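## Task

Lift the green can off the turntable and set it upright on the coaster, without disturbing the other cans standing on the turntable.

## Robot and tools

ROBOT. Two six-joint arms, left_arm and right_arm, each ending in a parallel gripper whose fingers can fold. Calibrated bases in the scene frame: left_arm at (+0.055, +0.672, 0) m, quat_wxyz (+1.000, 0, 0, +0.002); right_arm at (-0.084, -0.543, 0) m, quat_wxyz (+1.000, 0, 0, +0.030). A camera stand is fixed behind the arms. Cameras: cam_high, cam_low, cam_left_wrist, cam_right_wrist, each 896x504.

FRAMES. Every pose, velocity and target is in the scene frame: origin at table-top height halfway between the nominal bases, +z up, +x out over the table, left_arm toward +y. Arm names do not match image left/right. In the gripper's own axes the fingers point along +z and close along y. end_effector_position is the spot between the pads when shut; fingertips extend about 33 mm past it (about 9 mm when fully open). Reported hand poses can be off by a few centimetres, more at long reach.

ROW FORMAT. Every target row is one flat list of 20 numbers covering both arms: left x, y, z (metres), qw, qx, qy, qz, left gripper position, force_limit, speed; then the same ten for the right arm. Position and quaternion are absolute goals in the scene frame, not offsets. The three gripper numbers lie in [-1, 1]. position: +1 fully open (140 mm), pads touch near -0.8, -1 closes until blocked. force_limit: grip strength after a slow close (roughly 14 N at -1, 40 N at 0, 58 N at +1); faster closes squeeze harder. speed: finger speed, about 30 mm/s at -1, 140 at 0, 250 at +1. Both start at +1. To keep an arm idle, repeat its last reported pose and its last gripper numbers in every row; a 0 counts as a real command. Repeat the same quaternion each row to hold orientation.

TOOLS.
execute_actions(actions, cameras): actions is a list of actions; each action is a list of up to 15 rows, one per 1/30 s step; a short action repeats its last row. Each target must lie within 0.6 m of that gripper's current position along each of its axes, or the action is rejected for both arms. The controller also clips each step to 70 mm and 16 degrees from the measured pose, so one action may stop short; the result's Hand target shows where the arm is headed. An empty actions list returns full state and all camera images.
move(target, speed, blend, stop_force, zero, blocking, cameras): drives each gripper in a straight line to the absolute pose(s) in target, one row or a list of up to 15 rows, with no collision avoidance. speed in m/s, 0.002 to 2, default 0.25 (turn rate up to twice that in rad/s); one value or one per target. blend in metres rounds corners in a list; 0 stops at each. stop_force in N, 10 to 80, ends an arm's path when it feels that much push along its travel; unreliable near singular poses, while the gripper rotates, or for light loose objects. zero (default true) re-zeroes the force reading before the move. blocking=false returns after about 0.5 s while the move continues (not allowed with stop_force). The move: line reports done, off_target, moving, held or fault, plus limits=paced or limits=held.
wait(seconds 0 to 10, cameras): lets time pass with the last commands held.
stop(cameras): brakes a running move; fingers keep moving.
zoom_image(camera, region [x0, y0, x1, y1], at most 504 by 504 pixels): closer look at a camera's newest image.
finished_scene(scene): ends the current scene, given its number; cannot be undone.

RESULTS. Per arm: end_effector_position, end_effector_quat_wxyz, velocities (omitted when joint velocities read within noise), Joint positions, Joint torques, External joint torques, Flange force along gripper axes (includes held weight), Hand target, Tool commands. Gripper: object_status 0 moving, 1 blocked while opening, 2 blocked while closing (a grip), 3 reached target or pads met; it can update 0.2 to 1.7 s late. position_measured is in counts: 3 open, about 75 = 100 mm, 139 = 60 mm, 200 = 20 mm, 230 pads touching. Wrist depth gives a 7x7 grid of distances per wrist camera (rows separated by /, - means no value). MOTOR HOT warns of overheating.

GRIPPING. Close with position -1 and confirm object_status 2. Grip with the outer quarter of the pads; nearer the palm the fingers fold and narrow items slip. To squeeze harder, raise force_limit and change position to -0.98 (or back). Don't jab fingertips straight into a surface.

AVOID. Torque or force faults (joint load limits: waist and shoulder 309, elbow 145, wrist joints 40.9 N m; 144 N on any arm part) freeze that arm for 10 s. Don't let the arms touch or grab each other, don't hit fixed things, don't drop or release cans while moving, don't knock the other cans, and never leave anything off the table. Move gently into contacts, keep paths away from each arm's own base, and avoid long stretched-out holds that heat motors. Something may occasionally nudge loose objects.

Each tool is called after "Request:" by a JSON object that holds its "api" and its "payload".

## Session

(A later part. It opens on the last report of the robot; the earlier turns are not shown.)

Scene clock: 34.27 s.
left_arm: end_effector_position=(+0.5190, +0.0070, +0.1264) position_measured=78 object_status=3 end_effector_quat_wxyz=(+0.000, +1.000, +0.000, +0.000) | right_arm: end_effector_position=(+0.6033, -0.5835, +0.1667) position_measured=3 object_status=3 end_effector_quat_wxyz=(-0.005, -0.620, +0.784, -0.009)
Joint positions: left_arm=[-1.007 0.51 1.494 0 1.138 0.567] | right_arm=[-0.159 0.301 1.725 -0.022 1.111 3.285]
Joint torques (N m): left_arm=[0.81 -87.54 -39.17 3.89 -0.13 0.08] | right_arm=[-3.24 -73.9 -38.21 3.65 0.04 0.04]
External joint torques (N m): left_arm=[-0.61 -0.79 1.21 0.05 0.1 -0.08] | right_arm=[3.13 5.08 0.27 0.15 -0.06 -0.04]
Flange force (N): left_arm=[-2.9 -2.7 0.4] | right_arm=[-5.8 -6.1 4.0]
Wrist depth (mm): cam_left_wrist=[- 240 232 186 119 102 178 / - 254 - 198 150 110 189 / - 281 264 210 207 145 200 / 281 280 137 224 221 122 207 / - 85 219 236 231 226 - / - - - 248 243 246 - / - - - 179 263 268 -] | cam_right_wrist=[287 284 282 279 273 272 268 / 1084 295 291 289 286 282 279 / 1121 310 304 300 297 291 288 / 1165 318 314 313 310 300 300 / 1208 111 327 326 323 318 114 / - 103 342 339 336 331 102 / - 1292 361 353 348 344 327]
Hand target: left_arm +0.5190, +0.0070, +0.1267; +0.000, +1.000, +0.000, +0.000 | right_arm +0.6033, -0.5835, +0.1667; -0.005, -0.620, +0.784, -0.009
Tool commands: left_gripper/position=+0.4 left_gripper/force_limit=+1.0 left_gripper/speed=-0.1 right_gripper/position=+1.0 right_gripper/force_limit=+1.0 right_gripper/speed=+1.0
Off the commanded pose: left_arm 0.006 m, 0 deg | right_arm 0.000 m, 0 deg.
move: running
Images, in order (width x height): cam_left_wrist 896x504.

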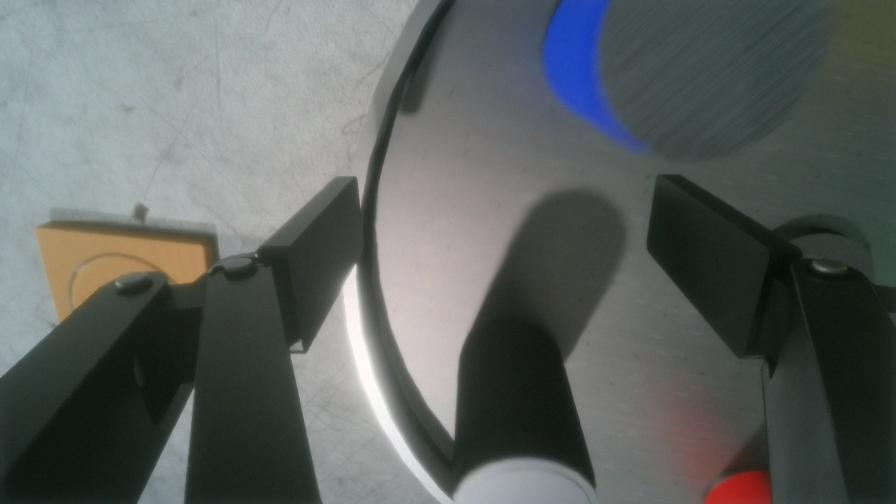

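Request:
{"api": "wait", "payload": {"seconds": 10}}

Request:
{"api": "wait", "payload": {"seconds": 1.94}}

Request:
{"api": "move", "payload": {"target": [0.38,0.007,0.132,0,1,0,0,0.4,1,-0.1,0.6033,-0.5835,0.1667,-0.005,-0.620,0.784,-0.009,1,1,1], "speed": 0.115, "blocking": false, "cameras": ["cam_left_wrist"]}}

Request:
{"api": "move", "payload": {"target": [[0.405,-0.006,0.132,0,1,0,0,-1,1,-0.1,0.6033,-0.5835,0.1667,-0.005,-0.620,0.784,-0.009,1,1,1],[0.38,0.0,0.22,0,1,0,0,-1,1,-0.1,0.6033,-0.5835,0.1667,-0.005,-0.620,0.784,-0.009,1,1,1]], "speed": [0.115,0.15], "blend": [0.01,0], "cameras": ["cam_high","cam_low","cam_left_wrist"]}}

Scene clock: 36.00 s.
left_arm: end_effector_position=(+0.5190, +0.0070, +0.1320) position_measured=78 object_status=3 end_effector_quat_wxyz=(+0.000, +1.000, +0.000, +0.000) | right_arm: end_effector_position=(+0.6033, -0.5835, +0.1667) position_measured=3 object_status=3 end_effector_quat_wxyz=(-0.005, -0.620, +0.784, -0.009)
Joint positions: left_arm=[-1.007 0.506 1.489 0 1.146 0.567] | right_arm=[-0.159 0.301 1.725 -0.022 1.111 3.285]
Joint torques (N m): left_arm=[0.66 -89.99 -39.79 4.04 -0.08 0.08] | right_arm=[-3.26 -73.76 -38.23 3.64 0.06 0.04]
External joint torques (N m): left_arm=[-0.53 1.99 1.7 -0.09 0.04 -0.08] | right_arm=[3.44 5 0.33 0.17 -0.07 -0.04]
Flange force (N): left_arm=[-1.2 -0.4 2.8] | right_arm=[-6.2 -5.8 4.0]
Wrist depth (mm): cam_left_wrist=[248 251 - 192 137 111 185 / - 259 - 203 126 116 194 / 284 - - 216 212 124 206 / 288 285 137 230 227 122 213 / - 85 227 245 241 232 - / - - 331 259 251 254 - / - - - 265 204 275 -] | cam_right_wrist=[291 285 281 277 275 271 267 / 1084 295 291 285 285 281 279 / 1130 310 305 300 298 292 288 / 1165 317 316 312 306 300 300 / 1225 111 328 325 319 317 114 / - 103 345 339 335 331 102 / - 1273 362 354 347 342 327]
Hand target: left_arm +0.5190, +0.0070, +0.1320; +0.000, +1.000, +0.000, +0.000 | right_arm +0.6033, -0.5835, +0.1667; -0.005, -0.620, +0.784, -0.009
Tool commands: left_gripper/position=+0.4 left_gripper/force_limit=+1.0 left_gripper/speed=-0.1 right_gripper/position=+1.0 right_gripper/force_limit=+1.0 right_gripper/speed=+1.0
Off the commanded pose: left_arm 0.000 m, 0 deg | right_arm 0.000 m, 0 deg.
earlier move: done
wait: 0.60 of 10 s (the move ended)

Scene clock: 37.97 s.
left_arm: end_effector_position=(+0.5190, +0.0070, +0.1320) position_measured=78 object_status=3 end_effector_quat_wxyz=(+0.000, +1.000, +0.000, +0.000) | right_arm: end_effector_position=(+0.6033, -0.5835, +0.1667) position_measured=3 object_status=3 end_effector_quat_wxyz=(-0.005, -0.620, +0.784, -0.009)
Joint positions: left_arm=[-1.007 0.506 1.489 0 1.146 0.567] | right_arm=[-0.159 0.301 1.725 -0.022 1.111 3.285]
Joint torques (N m): left_arm=[0.56 -89.65 -39.94 4.02 -0.13 0.03] | right_arm=[-3.45 -73.64 -38.2 3.61 0.07 0.03]
External joint torques (N m): left_arm=[-0.46 1.15 1.71 -0.06 0.1 -0.03] | right_arm=[3.42 4.89 0.27 0.19 -0.09 -0.04]
Flange force (N): left_arm=[-1.8 -1.5 2.2] | right_arm=[-6.2 -5.8 3.9]
Wrist depth (mm): cam_left_wrist=[- 245 - 192 190 186 185 / 266 - - 201 199 197 194 / - 272 - 184 208 206 205 / 286 284 137 133 225 122 213 / - 85 227 248 242 133 - / - - 331 262 257 255 - / - - - 276 245 276 -] | cam_right_wrist=[290 285 282 277 275 271 267 / 1062 296 294 289 283 281 276 / 1116 309 302 299 296 292 288 / 1160 317 315 312 308 300 297 / 1203 110 329 325 322 318 114 / - 103 345 340 334 333 102 / - 1305 362 354 352 343 326]
Hand target: left_arm +0.5190, +0.0070, +0.1320; +0.000, +1.000, +0.000, +0.000 | right_arm +0.6033, -0.5835, +0.1667; -0.005, -0.620, +0.784, -0.009
Tool commands: left_gripper/position=+0.4 left_gripper/force_limit=+1.0 left_gripper/speed=-0.1 right_gripper/position=+1.0 right_gripper/force_limit=+1.0 right_gripper/speed=+1.0
Off the commanded pose: left_arm 0.000 m, 0 deg | right_arm 0.000 m, 0 deg.
wait: 1.97 s; at rest by 0.17 s

Scene clock: 38.47 s.
left_arm: end_effector_position=(+0.4744, +0.0071, +0.1320) position_measured=78 object_status=3 end_effector_quat_wxyz=(+0.000, +1.000, +0.000, +0.000) end_effector_velocity=(-0.113, +0.000, +0.000) end_effector_angular_velocity=(-0.001, +0.000, +0.000) | right_arm: end_effector_position=(+0.6033, -0.5835, +0.1667) position_measured=3 object_status=3 end_effector_quat_wxyz=(-0.005, -0.620, +0.784, -0.009)
Joint positions: left_arm=[-1.055 0.47 1.546 0 1.126 0.519] | right_arm=[-0.159 0.301 1.725 -0.022 1.111 3.285]
Joint velocities: left_arm=[-0.125 -0.088 0.137 0 -0.05 -0.125] | right_arm=[within noise]
Joint torques (N m): left_arm=[2.87 -86.02 -39.58 3.95 -0.05 0.36] | right_arm=[-3.39 -73.81 -38.25 3.62 0.04 0.03]
External joint torques (N m): left_arm=[-2.65 1.52 1.79 -0.03 0.02 -0.36] | right_arm=[3.47 5.02 0.33 0.19 -0.05 -0.03]
Flange force (N): left_arm=[-4.3 0.4 2.6] | right_arm=[-6.3 -5.9 3.9]
Wrist depth (mm): cam_left_wrist=[- 242 241 192 190 187 185 / 265 - 209 204 201 197 193 / 271 272 213 209 212 205 199 / 285 281 121 - 224 122 207 / - 85 - - 241 232 - / - - - 259 259 249 - / - - - 348 276 225 -] | cam_right_wrist=[289 283 282 279 275 272 265 / 1053 295 292 289 286 281 281 / 1125 309 303 299 297 290 290 / 1160 317 314 314 308 301 298 / 1225 111 327 326 322 316 114 / - 103 345 339 335 333 102 / - 1298 361 355 350 341 325]
Hand target: left_arm +0.4648, +0.0071, +0.1320; +0.000, +1.000, +0.000, +0.000 | right_arm +0.6033, -0.5835, +0.1667; -0.005, -0.620, +0.784, -0.009
Tool commands: left_gripper/position=+0.4 left_gripper/force_limit=+1.0 left_gripper/speed=-0.1 right_gripper/position=+1.0 right_gripper/force_limit=+1.0 right_gripper/speed=+1.0
Off the commanded pose: left_arm 0.094 m, 0 deg | right_arm 0.000 m, 0 deg.
move: running
Images, in order (width x height): cam_left_wrist 896x504.

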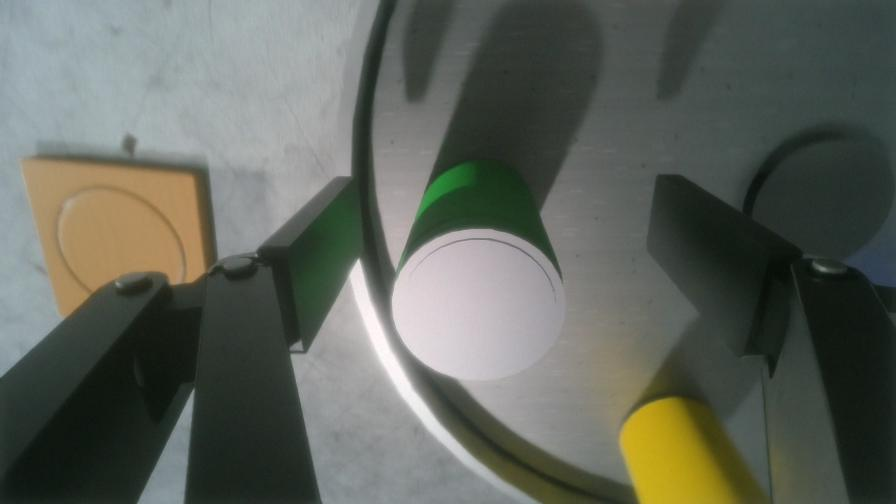

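Scene clock: 39.93 s.
left_arm: end_effector_position=(+0.3800, +0.0000, +0.2199) position_measured=164 object_status=2 end_effector_quat_wxyz=(+0.000, +1.000, +0.000, +0.000) | right_arm: end_effector_position=(+0.6033, -0.5835, +0.1667) position_measured=3 object_status=3 end_effector_quat_wxyz=(-0.005, -0.620, +0.784, -0.009)
Joint positions: left_arm=[-1.17 0.357 1.544 0 1.241 0.405] | right_arm=[-0.159 0.301 1.725 -0.022 1.111 3.285]
Joint torques (N m): left_arm=[1.07 -78.91 -42.26 4.14 -0.07 0.13] | right_arm=[-3.25 -73.75 -38.21 3.64 0.09 0.06]
External joint torques (N m): left_arm=[-1.09 3.36 2.68 -0.04 0.04 -0.13] | right_arm=[3.41 4.92 0.3 0.17 -0.1 -0.06]
Flange force (N): left_arm=[-1.8 0.1 4.8] | right_arm=[-6.1 -5.8 3.9]
Wrist depth (mm): cam_left_wrist=[320 318 322 273 269 265 262 / 351 337 - 289 286 281 275 / - - - 185 294 298 292 / - - - 141 115 307 307 / 425 - - - - - - / - - - - - - - / - - - - - - -] | cam_right_wrist=[289 284 281 278 275 270 266 / 1070 297 291 288 284 283 279 / 1140 310 304 299 297 291 289 / 1176 316 316 311 307 301 297 / 1225 111 329 327 321 317 114 / - 103 343 339 333 329 102 / - 1318 360 356 351 342 326]
Hand target: left_arm +0.3800, +0.0000, +0.2200; +0.000, +1.000, +0.000, +0.000 | right_arm +0.6033, -0.5835, +0.1667; -0.005, -0.620, +0.784, -0.009
Off the commanded pose: left_arm 0.000 m, 0 deg | right_arm 0.000 m, 0 deg.
earlier move: replaced
move: done
Images, in order (width x height): cam_high 896x504, cam_low 896x504, cam_left_wrist 896x504.

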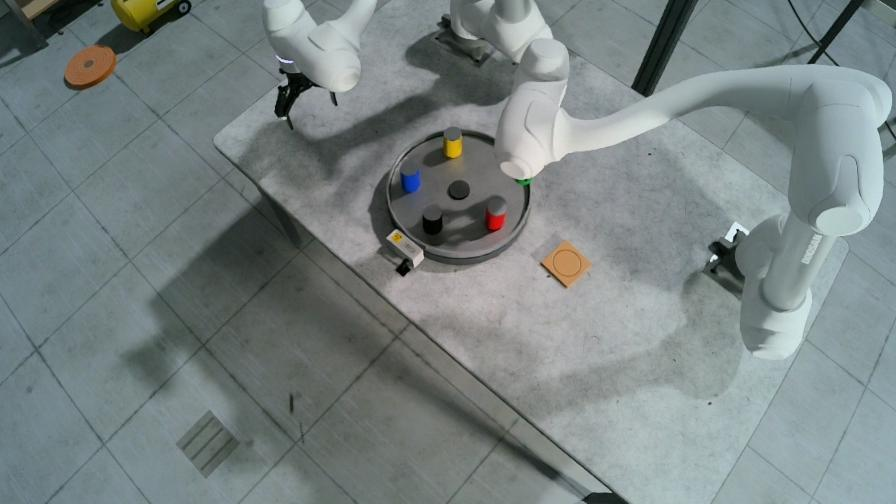

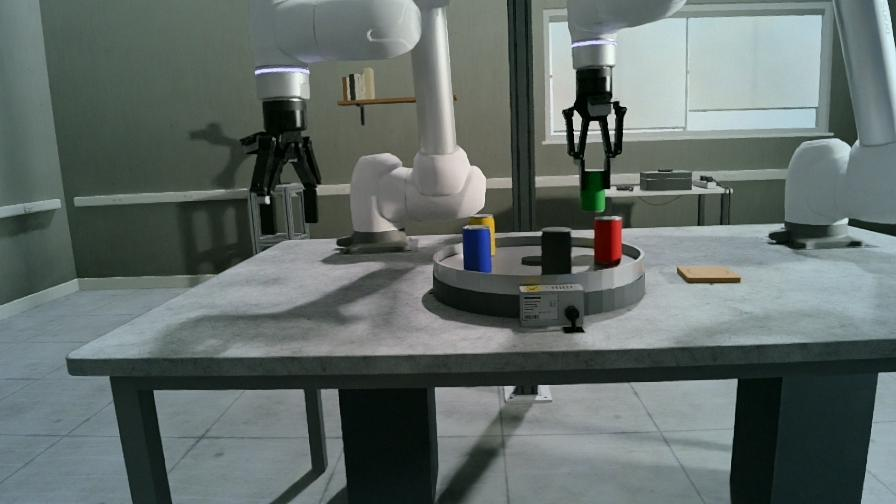

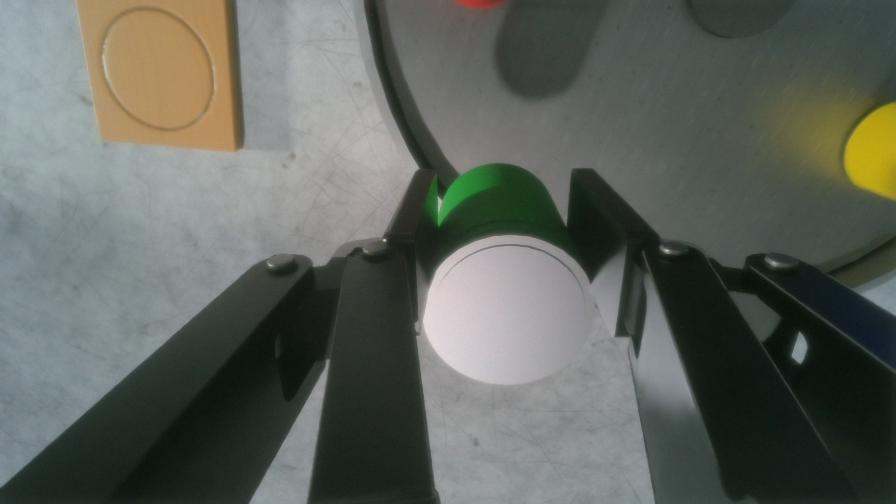

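Request:
{"api": "move", "payload": {"target": [[0.39,0.12,0.21,0,1,0,0,-1,1,-0.1,0.6033,-0.5835,0.1667,-0.005,-0.620,0.784,-0.009,1,1,1],[0.425,0.22,0.15,0,1,0,0,-1,1,-0.1,0.6033,-0.5835,0.1667,-0.005,-0.620,0.784,-0.009,1,1,1]], "speed": 0.25, "blend": [0.03,0], "cameras": ["cam_high","cam_low","cam_left_wrist"]}}

Scene clock: 41.63 s.
left_arm: end_effector_position=(+0.4250, +0.2200, +0.1500) position_measured=164 object_status=2 end_effector_quat_wxyz=(+0.000, +1.000, +0.000, +0.000) | right_arm: end_effector_position=(+0.6033, -0.5835, +0.1667) position_measured=3 object_status=3 end_effector_quat_wxyz=(-0.005, -0.620, +0.784, -0.009)
Joint positions: left_arm=[-0.947 0.162 1.937 0 1.042 0.627] | right_arm=[-0.159 0.301 1.725 -0.022 1.111 3.285]
Joint torques (N m): left_arm=[0.53 -55.64 -38.47 3.74 -0.14 0.15] | right_arm=[-3.26 -73.57 -38.24 3.63 0.07 0.01]
External joint torques (N m): left_arm=[-0.67 2.89 2.31 0 0.11 -0.15] | right_arm=[2.97 4.83 0.28 0.17 -0.09 -0.01]
Flange force (N): left_arm=[-1.0 1.0 4.7] | right_arm=[-5.5 -5.8 3.8]
Wrist depth (mm): cam_left_wrist=[- 264 262 252 - 253 212 / - - 273 261 260 263 214 / - 291 - 203 185 - 221 / - - - 140 115 - 230 / - - - - - - - / - - - - - - - / - - - - - - -] | cam_right_wrist=[290 284 280 279 275 270 268 / 1066 297 292 289 285 283 277 / 1102 308 303 299 296 292 290 / 1171 319 316 312 307 299 296 / 1197 110 328 326 319 317 114 / - 103 345 338 334 331 102 / - 1292 362 354 349 342 325]
Hand target: left_arm +0.4250, +0.2200, +0.1500; +0.000, +1.000, +0.000, +0.000 | right_arm +0.6033, -0.5835, +0.1667; -0.005, -0.620, +0.784, -0.009
Off the commanded pose: left_arm 0.000 m, 0 deg | right_arm 0.000 m, 0 deg.
move: done
Images, in order (width x height): cam_high 896x504, cam_low 896x504, cam_left_wrist 896x504.

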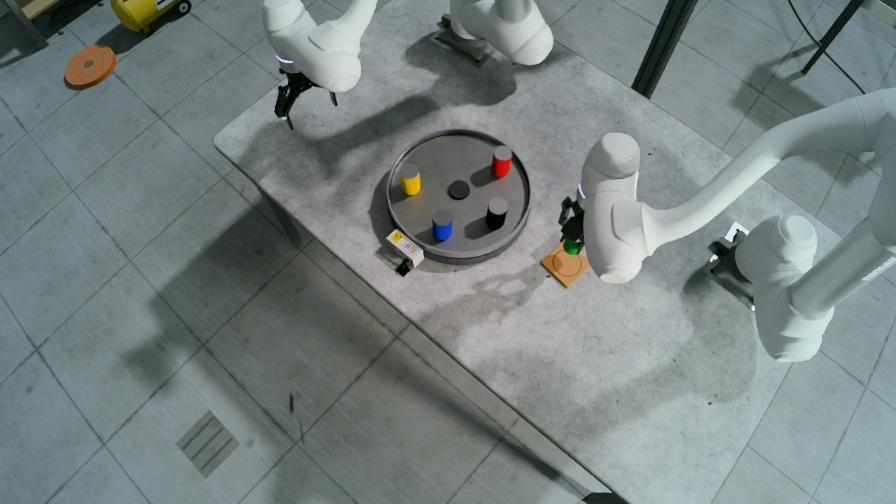

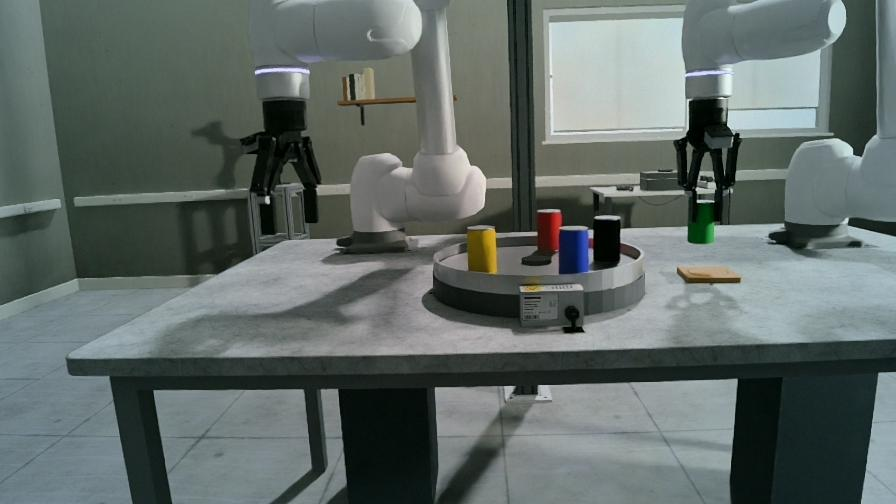

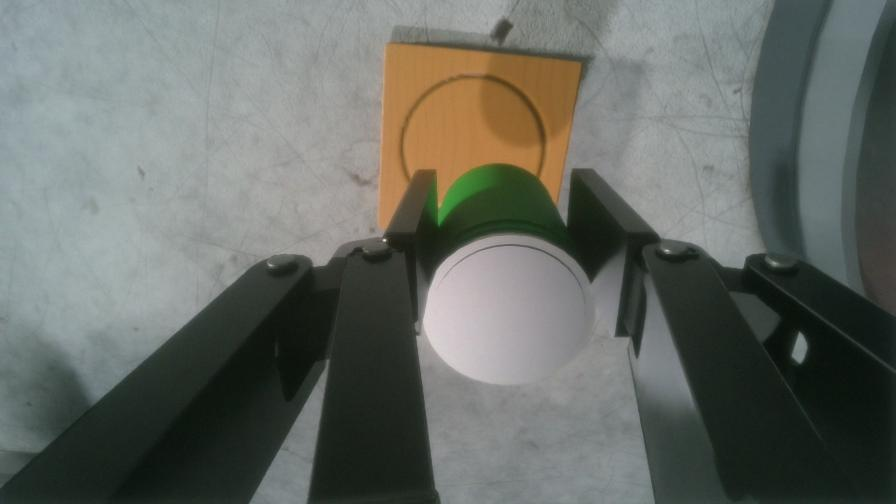

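Request:
{"api": "move", "payload": {"target": [[0.442,0.230,0.125,0,1,0,0,-1,1,-0.1,0.6033,-0.5835,0.1667,-0.005,-0.620,0.784,-0.009,1,1,1],[0.442,0.230,0.100,0,1,0,0,-1,1,-0.1,0.6033,-0.5835,0.1667,-0.005,-0.620,0.784,-0.009,1,1,1]], "speed": 0.12, "blend": [0.015,0], "cameras": ["cam_high","cam_low","cam_left_wrist"]}}

Request:
{"api": "zoom_image", "payload": {"camera": "cam_low", "region": [640, 180, 780, 300]}}

Scene clock: 42.73 s.
left_arm: end_effector_position=(+0.4420, +0.2300, +0.1000) position_measured=164 object_status=2 end_effector_quat_wxyz=(+0.000, +1.000, +0.000, +0.000) | right_arm: end_effector_position=(+0.6033, -0.5835, +0.1667) position_measured=3 object_status=3 end_effector_quat_wxyz=(-0.005, -0.620, +0.784, -0.009)
Joint positions: left_arm=[-0.913 0.214 1.978 0 0.949 0.661] | right_arm=[-0.159 0.301 1.725 -0.022 1.111 3.285]
Joint torques (N m): left_arm=[0.79 -58.15 -36.7 3.63 -0.04 0.06] | right_arm=[-3.6 -73.81 -38.15 3.66 0.1 0.04]
External joint torques (N m): left_arm=[-0.88 2.32 2.69 -0.12 0.01 -0.06] | right_arm=[3.23 5.16 0.22 0.13 -0.12 -0.04]
Flange force (N): left_arm=[-2.3 -0.2 4.7] | right_arm=[-6.0 -6.3 4.1]
Wrist depth (mm): cam_left_wrist=[- 216 - 215 207 209 - / 237 232 - 214 214 216 - / 246 246 - 204 217 231 213 / - 257 - 142 115 236 - / - - - - - - - / - - - - 291 - - / - - - - 310 - -] | cam_right_wrist=[289 284 283 278 275 272 268 / 1075 297 294 290 285 280 277 / 1102 309 304 300 296 292 288 / 1150 316 316 309 308 301 299 / 1214 111 327 329 322 317 115 / - 103 342 337 335 332 102 / - 1285 360 355 352 341 327]
Hand target: left_arm +0.4420, +0.2300, +0.1000; +0.000, +1.000, +0.000, +0.000 | right_arm +0.6033, -0.5835, +0.1667; -0.005, -0.620, +0.784, -0.009
Off the commanded pose: left_arm 0.000 m, 0 deg | right_arm 0.000 m, 0 deg.
move: done; blend cut to 0.0125 m at target 1
Images, in order (width x height): cam_high 896x504, cam_low 896x504, cam_left_wrist 896x504.

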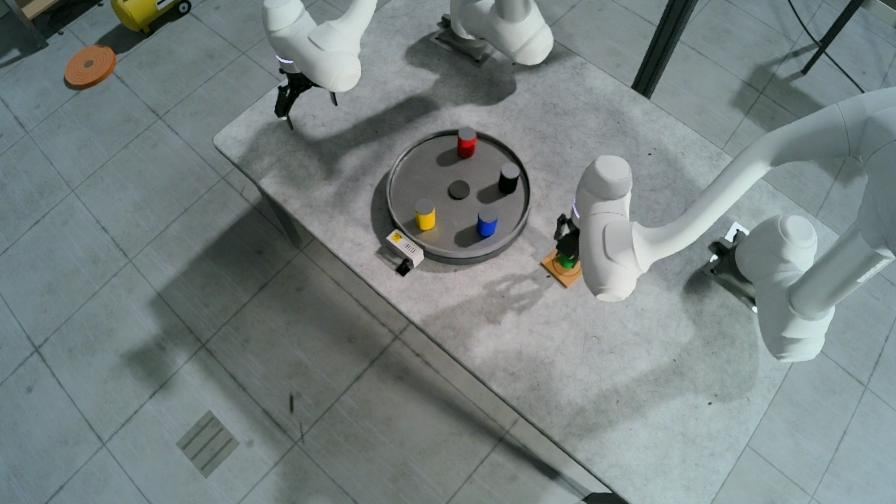

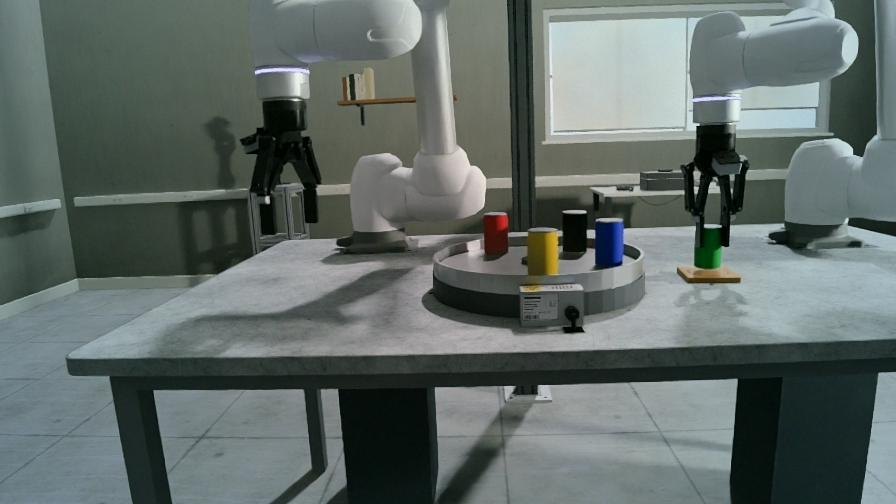

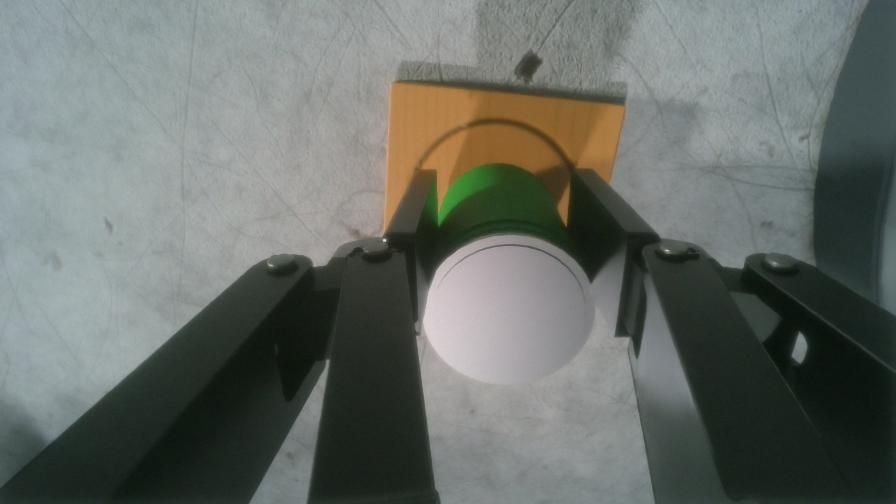

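Scaled by 3.600.

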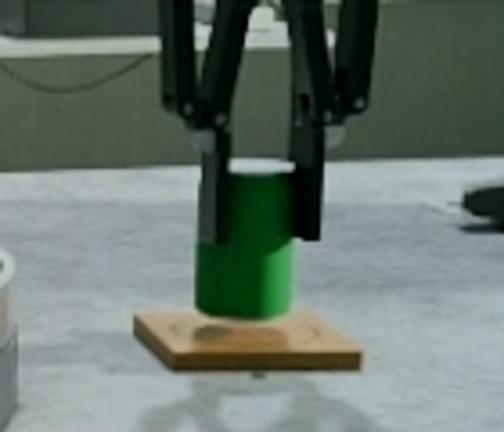

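Request:
{"api": "move", "payload": {"target": [0.442,0.230,0.076,0,1,0,0,-1,1,-0.1,0.6033,-0.5835,0.1667,-0.005,-0.620,0.784,-0.009,1,1,1], "speed": 0.012, "stop_force": 10, "cameras": ["cam_low"]}}

Request:
{"api": "zoom_image", "payload": {"camera": "cam_low", "region": [640, 180, 780, 300]}}

Scene clock: 44.23 s.
left_arm: end_effector_position=(+0.4421, +0.2299, +0.0906) position_measured=164 object_status=2 end_effector_quat_wxyz=(+0.000, +1.000, +0.000, +0.000) | right_arm: end_effector_position=(+0.6033, -0.5835, +0.1667) position_measured=3 object_status=3 end_effector_quat_wxyz=(-0.005, -0.620, +0.784, -0.009)
Joint positions: left_arm=[-0.913 0.224 1.987 0 0.931 0.661] | right_arm=[-0.159 0.301 1.725 -0.022 1.111 3.285]
Joint torques (N m): left_arm=[-1.13 -44.41 -25.79 2.83 -0.97 0.04] | right_arm=[-3.3 -73.84 -38.08 3.63 0.04 0.03]
External joint torques (N m): left_arm=[1.25 -12.18 -7.81 0.65 0.93 -0.04] | right_arm=[3.33 5.01 0.15 0.17 -0.06 -0.04]
Flange force (N): left_arm=[0.1 -3.0 -21.3] | right_arm=[-6.1 -6.2 3.8]
Wrist depth (mm): cam_left_wrist=[- 211 205 203 198 - - / - 222 211 205 202 - - / - 237 230 205 209 216 208 / - - 241 141 115 - - / - - - 142 - - - / - - - - - - - / - - - - - - -] | cam_right_wrist=[288 287 280 278 273 271 267 / 1079 297 295 288 284 281 278 / 1121 309 306 300 297 291 290 / 1187 318 316 311 307 301 298 / 1181 111 328 326 319 317 114 / - 103 344 339 334 331 102 / - 1285 359 356 349 341 327]
Hand target: left_arm +0.4421, +0.2299, +0.0906; +0.000, +1.000, +0.000, +0.000 | right_arm +0.6033, -0.5835, +0.1667; -0.005, -0.620, +0.784, -0.009
Off the commanded pose: left_arm 0.015 m, 0 deg | right_arm 0.000 m, 0 deg.
move: contact (left_arm)
Images, in order (width x height): cam_low 896x504.

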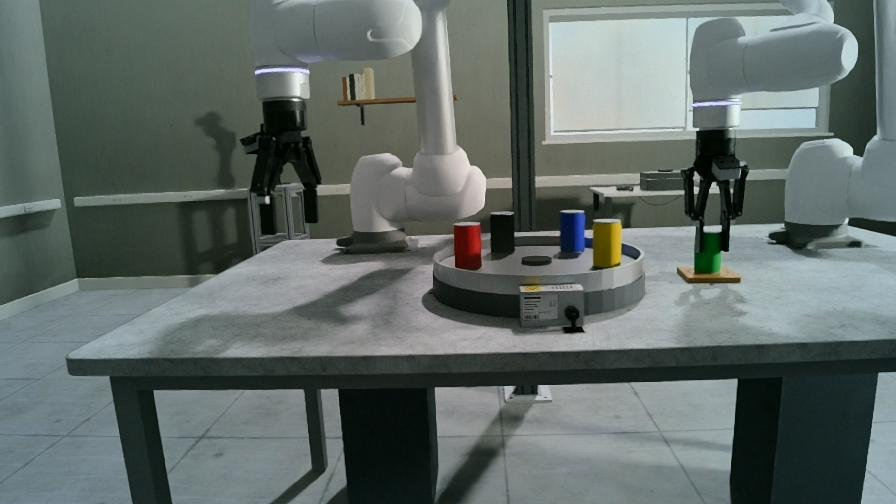

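Scaled by 3.600.

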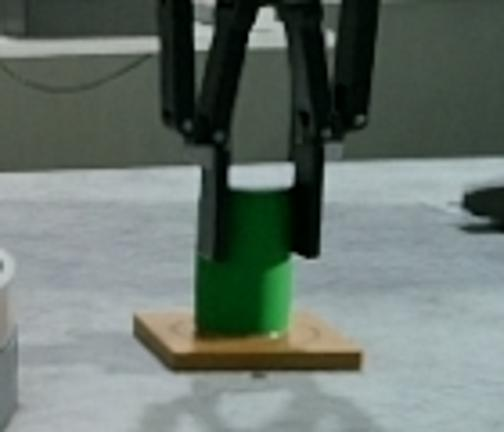

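Open slowly, retreat up.

Request:
{"api": "move", "payload": {"target": [0.442,0.230,0.0915,0,1,0,0,0.3,1,-0.7,0.6033,-0.5835,0.1667,-0.005,-0.620,0.784,-0.009,1,1,1]}}

Request:
{"api": "move", "payload": {"target": [0.442,0.230,0.24,0,1,0,0,0.3,1,-0.7,0.6033,-0.5835,0.1667,-0.005,-0.620,0.784,-0.009,1,1,1], "speed": 0.15, "cameras": ["cam_low","cam_high","cam_left_wrist"]}}

Scene clock: 45.37 s.
left_arm: end_effector_position=(+0.4420, +0.2300, +0.0915) position_measured=91 object_status=0 end_effector_quat_wxyz=(+0.000, +1.000, +0.000, +0.000) | right_arm: end_effector_position=(+0.6033, -0.5835, +0.1667) position_measured=3 object_status=3 end_effector_quat_wxyz=(-0.005, -0.620, +0.784, -0.009)
Joint positions: left_arm=[-0.913 0.223 1.986 0 0.932 0.661] | right_arm=[-0.159 0.301 1.725 -0.022 1.111 3.285]
Joint torques (N m): left_arm=[0.77 -57.64 -35.32 3.59 -0.18 -0.01] | right_arm=[-3.31 -73.64 -38.12 3.64 0.06 0.03]
External joint torques (N m): left_arm=[-0.58 1.25 1.74 -0.11 0.14 0.01] | right_arm=[3.31 4.86 0.2 0.16 -0.07 -0.03]
Flange force (N): left_arm=[-1.7 -0.5 2.5] | right_arm=[-6.0 -5.9 3.7]
Wrist depth (mm): cam_left_wrist=[214 208 207 206 203 199 195 / - - - 206 206 211 - / - - - 212 211 151 203 / - 250 109 227 222 124 - / - 85 - - 142 - - / - - - - - - - / - - - - 299 - -] | cam_right_wrist=[289 283 283 278 275 271 268 / 1053 295 292 289 283 282 278 / 1145 310 306 300 297 291 288 / 1165 316 316 313 307 302 298 / 1187 111 328 325 317 317 114 / - 103 343 340 332 330 102 / - 1298 366 354 350 342 102]
Hand target: left_arm +0.4420, +0.2300, +0.0915; +0.000, +1.000, +0.000, +0.000 | right_arm +0.6033, -0.5835, +0.1667; -0.005, -0.620, +0.784, -0.009
Off the commanded pose: left_arm 0.000 m, 0 deg | right_arm 0.000 m, 0 deg.
move: done

Scene clock: 46.73 s.
left_arm: end_effector_position=(+0.4420, +0.2300, +0.2400) position_measured=91 object_status=3 end_effector_quat_wxyz=(+0.000, +1.000, +0.000, +0.000) | right_arm: end_effector_position=(+0.6033, -0.5835, +0.1667) position_measured=3 object_status=3 end_effector_quat_wxyz=(-0.005, -0.620, +0.784, -0.009)
Joint positions: left_arm=[-0.913 0.102 1.829 0 1.211 0.661] | right_arm=[-0.159 0.301 1.725 -0.022 1.111 3.285]
Joint torques (N m): left_arm=[0.43 -51.48 -40.79 4.03 -0.1 0.02] | right_arm=[-3.19 -73.95 -38.19 3.6 0.05 0.06]
External joint torques (N m): left_arm=[-0.62 1.82 1.6 0.01 0.06 -0.02] | right_arm=[3.34 5.1 0.26 0.21 -0.07 -0.06]
Flange force (N): left_arm=[-0.8 0.7 3.0] | right_arm=[-6.1 -6.1 4.0]
Wrist depth (mm): cam_left_wrist=[358 - 334 - - 306 281 / - - - 341 350 319 296 / - - - 366 - 294 313 / - - 112 406 - 124 329 / - 85 - 445 - - - / - - - 458 - - - / - - 511 - 491 - -] | cam_right_wrist=[290 285 279 280 275 271 266 / 1070 297 292 288 284 281 278 / 1145 309 306 301 295 292 288 / 1165 318 315 311 305 300 299 / 1208 103 329 327 321 318 114 / - 103 345 337 336 332 102 / - 1292 361 355 349 341 327]
Hand target: left_arm +0.4420, +0.2300, +0.2400; +0.000, +1.000, +0.000, +0.000 | right_arm +0.6033, -0.5835, +0.1667; -0.005, -0.620, +0.784, -0.009
Off the commanded pose: left_arm 0.000 m, 0 deg | right_arm 0.000 m, 0 deg.
move: done
Images, in order (width x height): cam_high 896x504, cam_low 896x504, cam_left_wrist 896x504.

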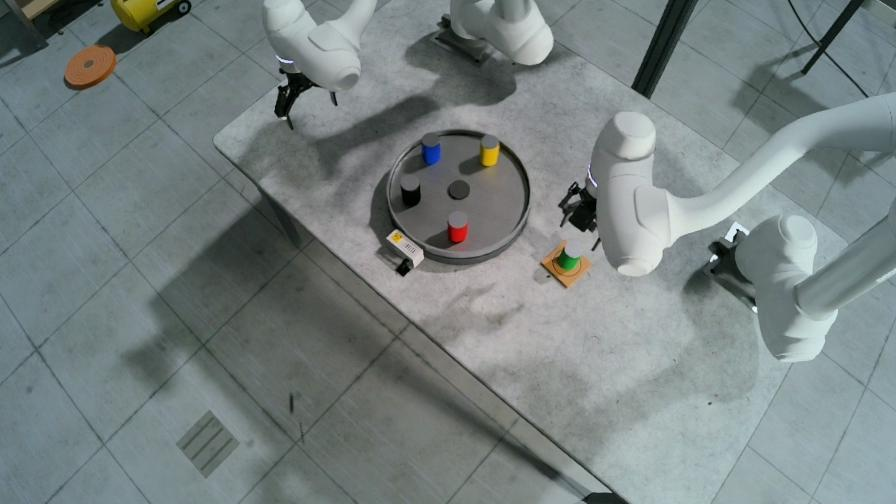

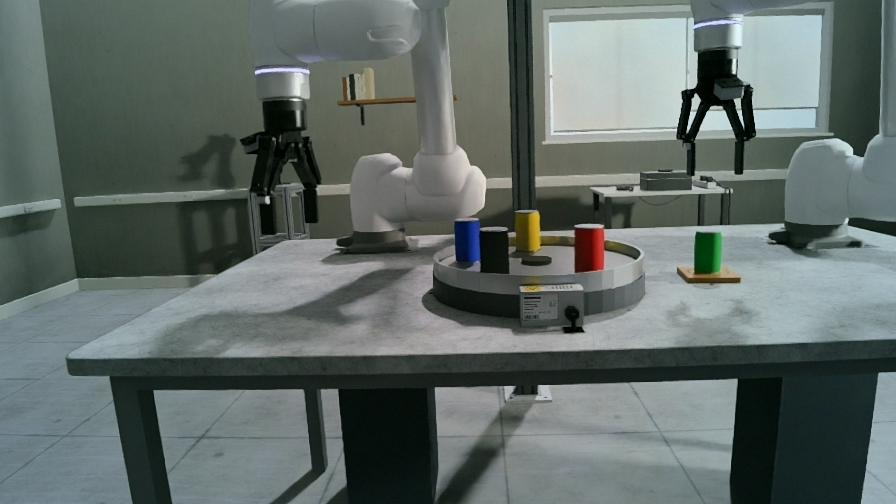

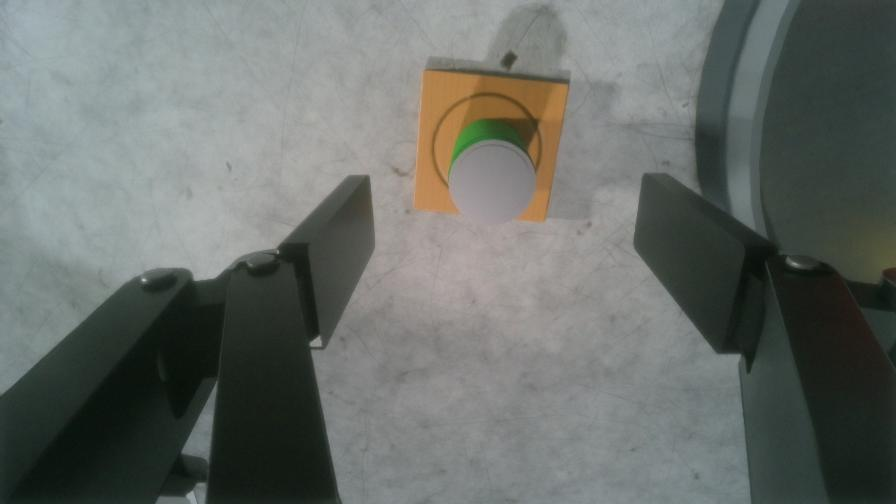

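Request:
{"api": "finished_scene", "payload": {"scene": 1}}

The scene is finished: the task was done.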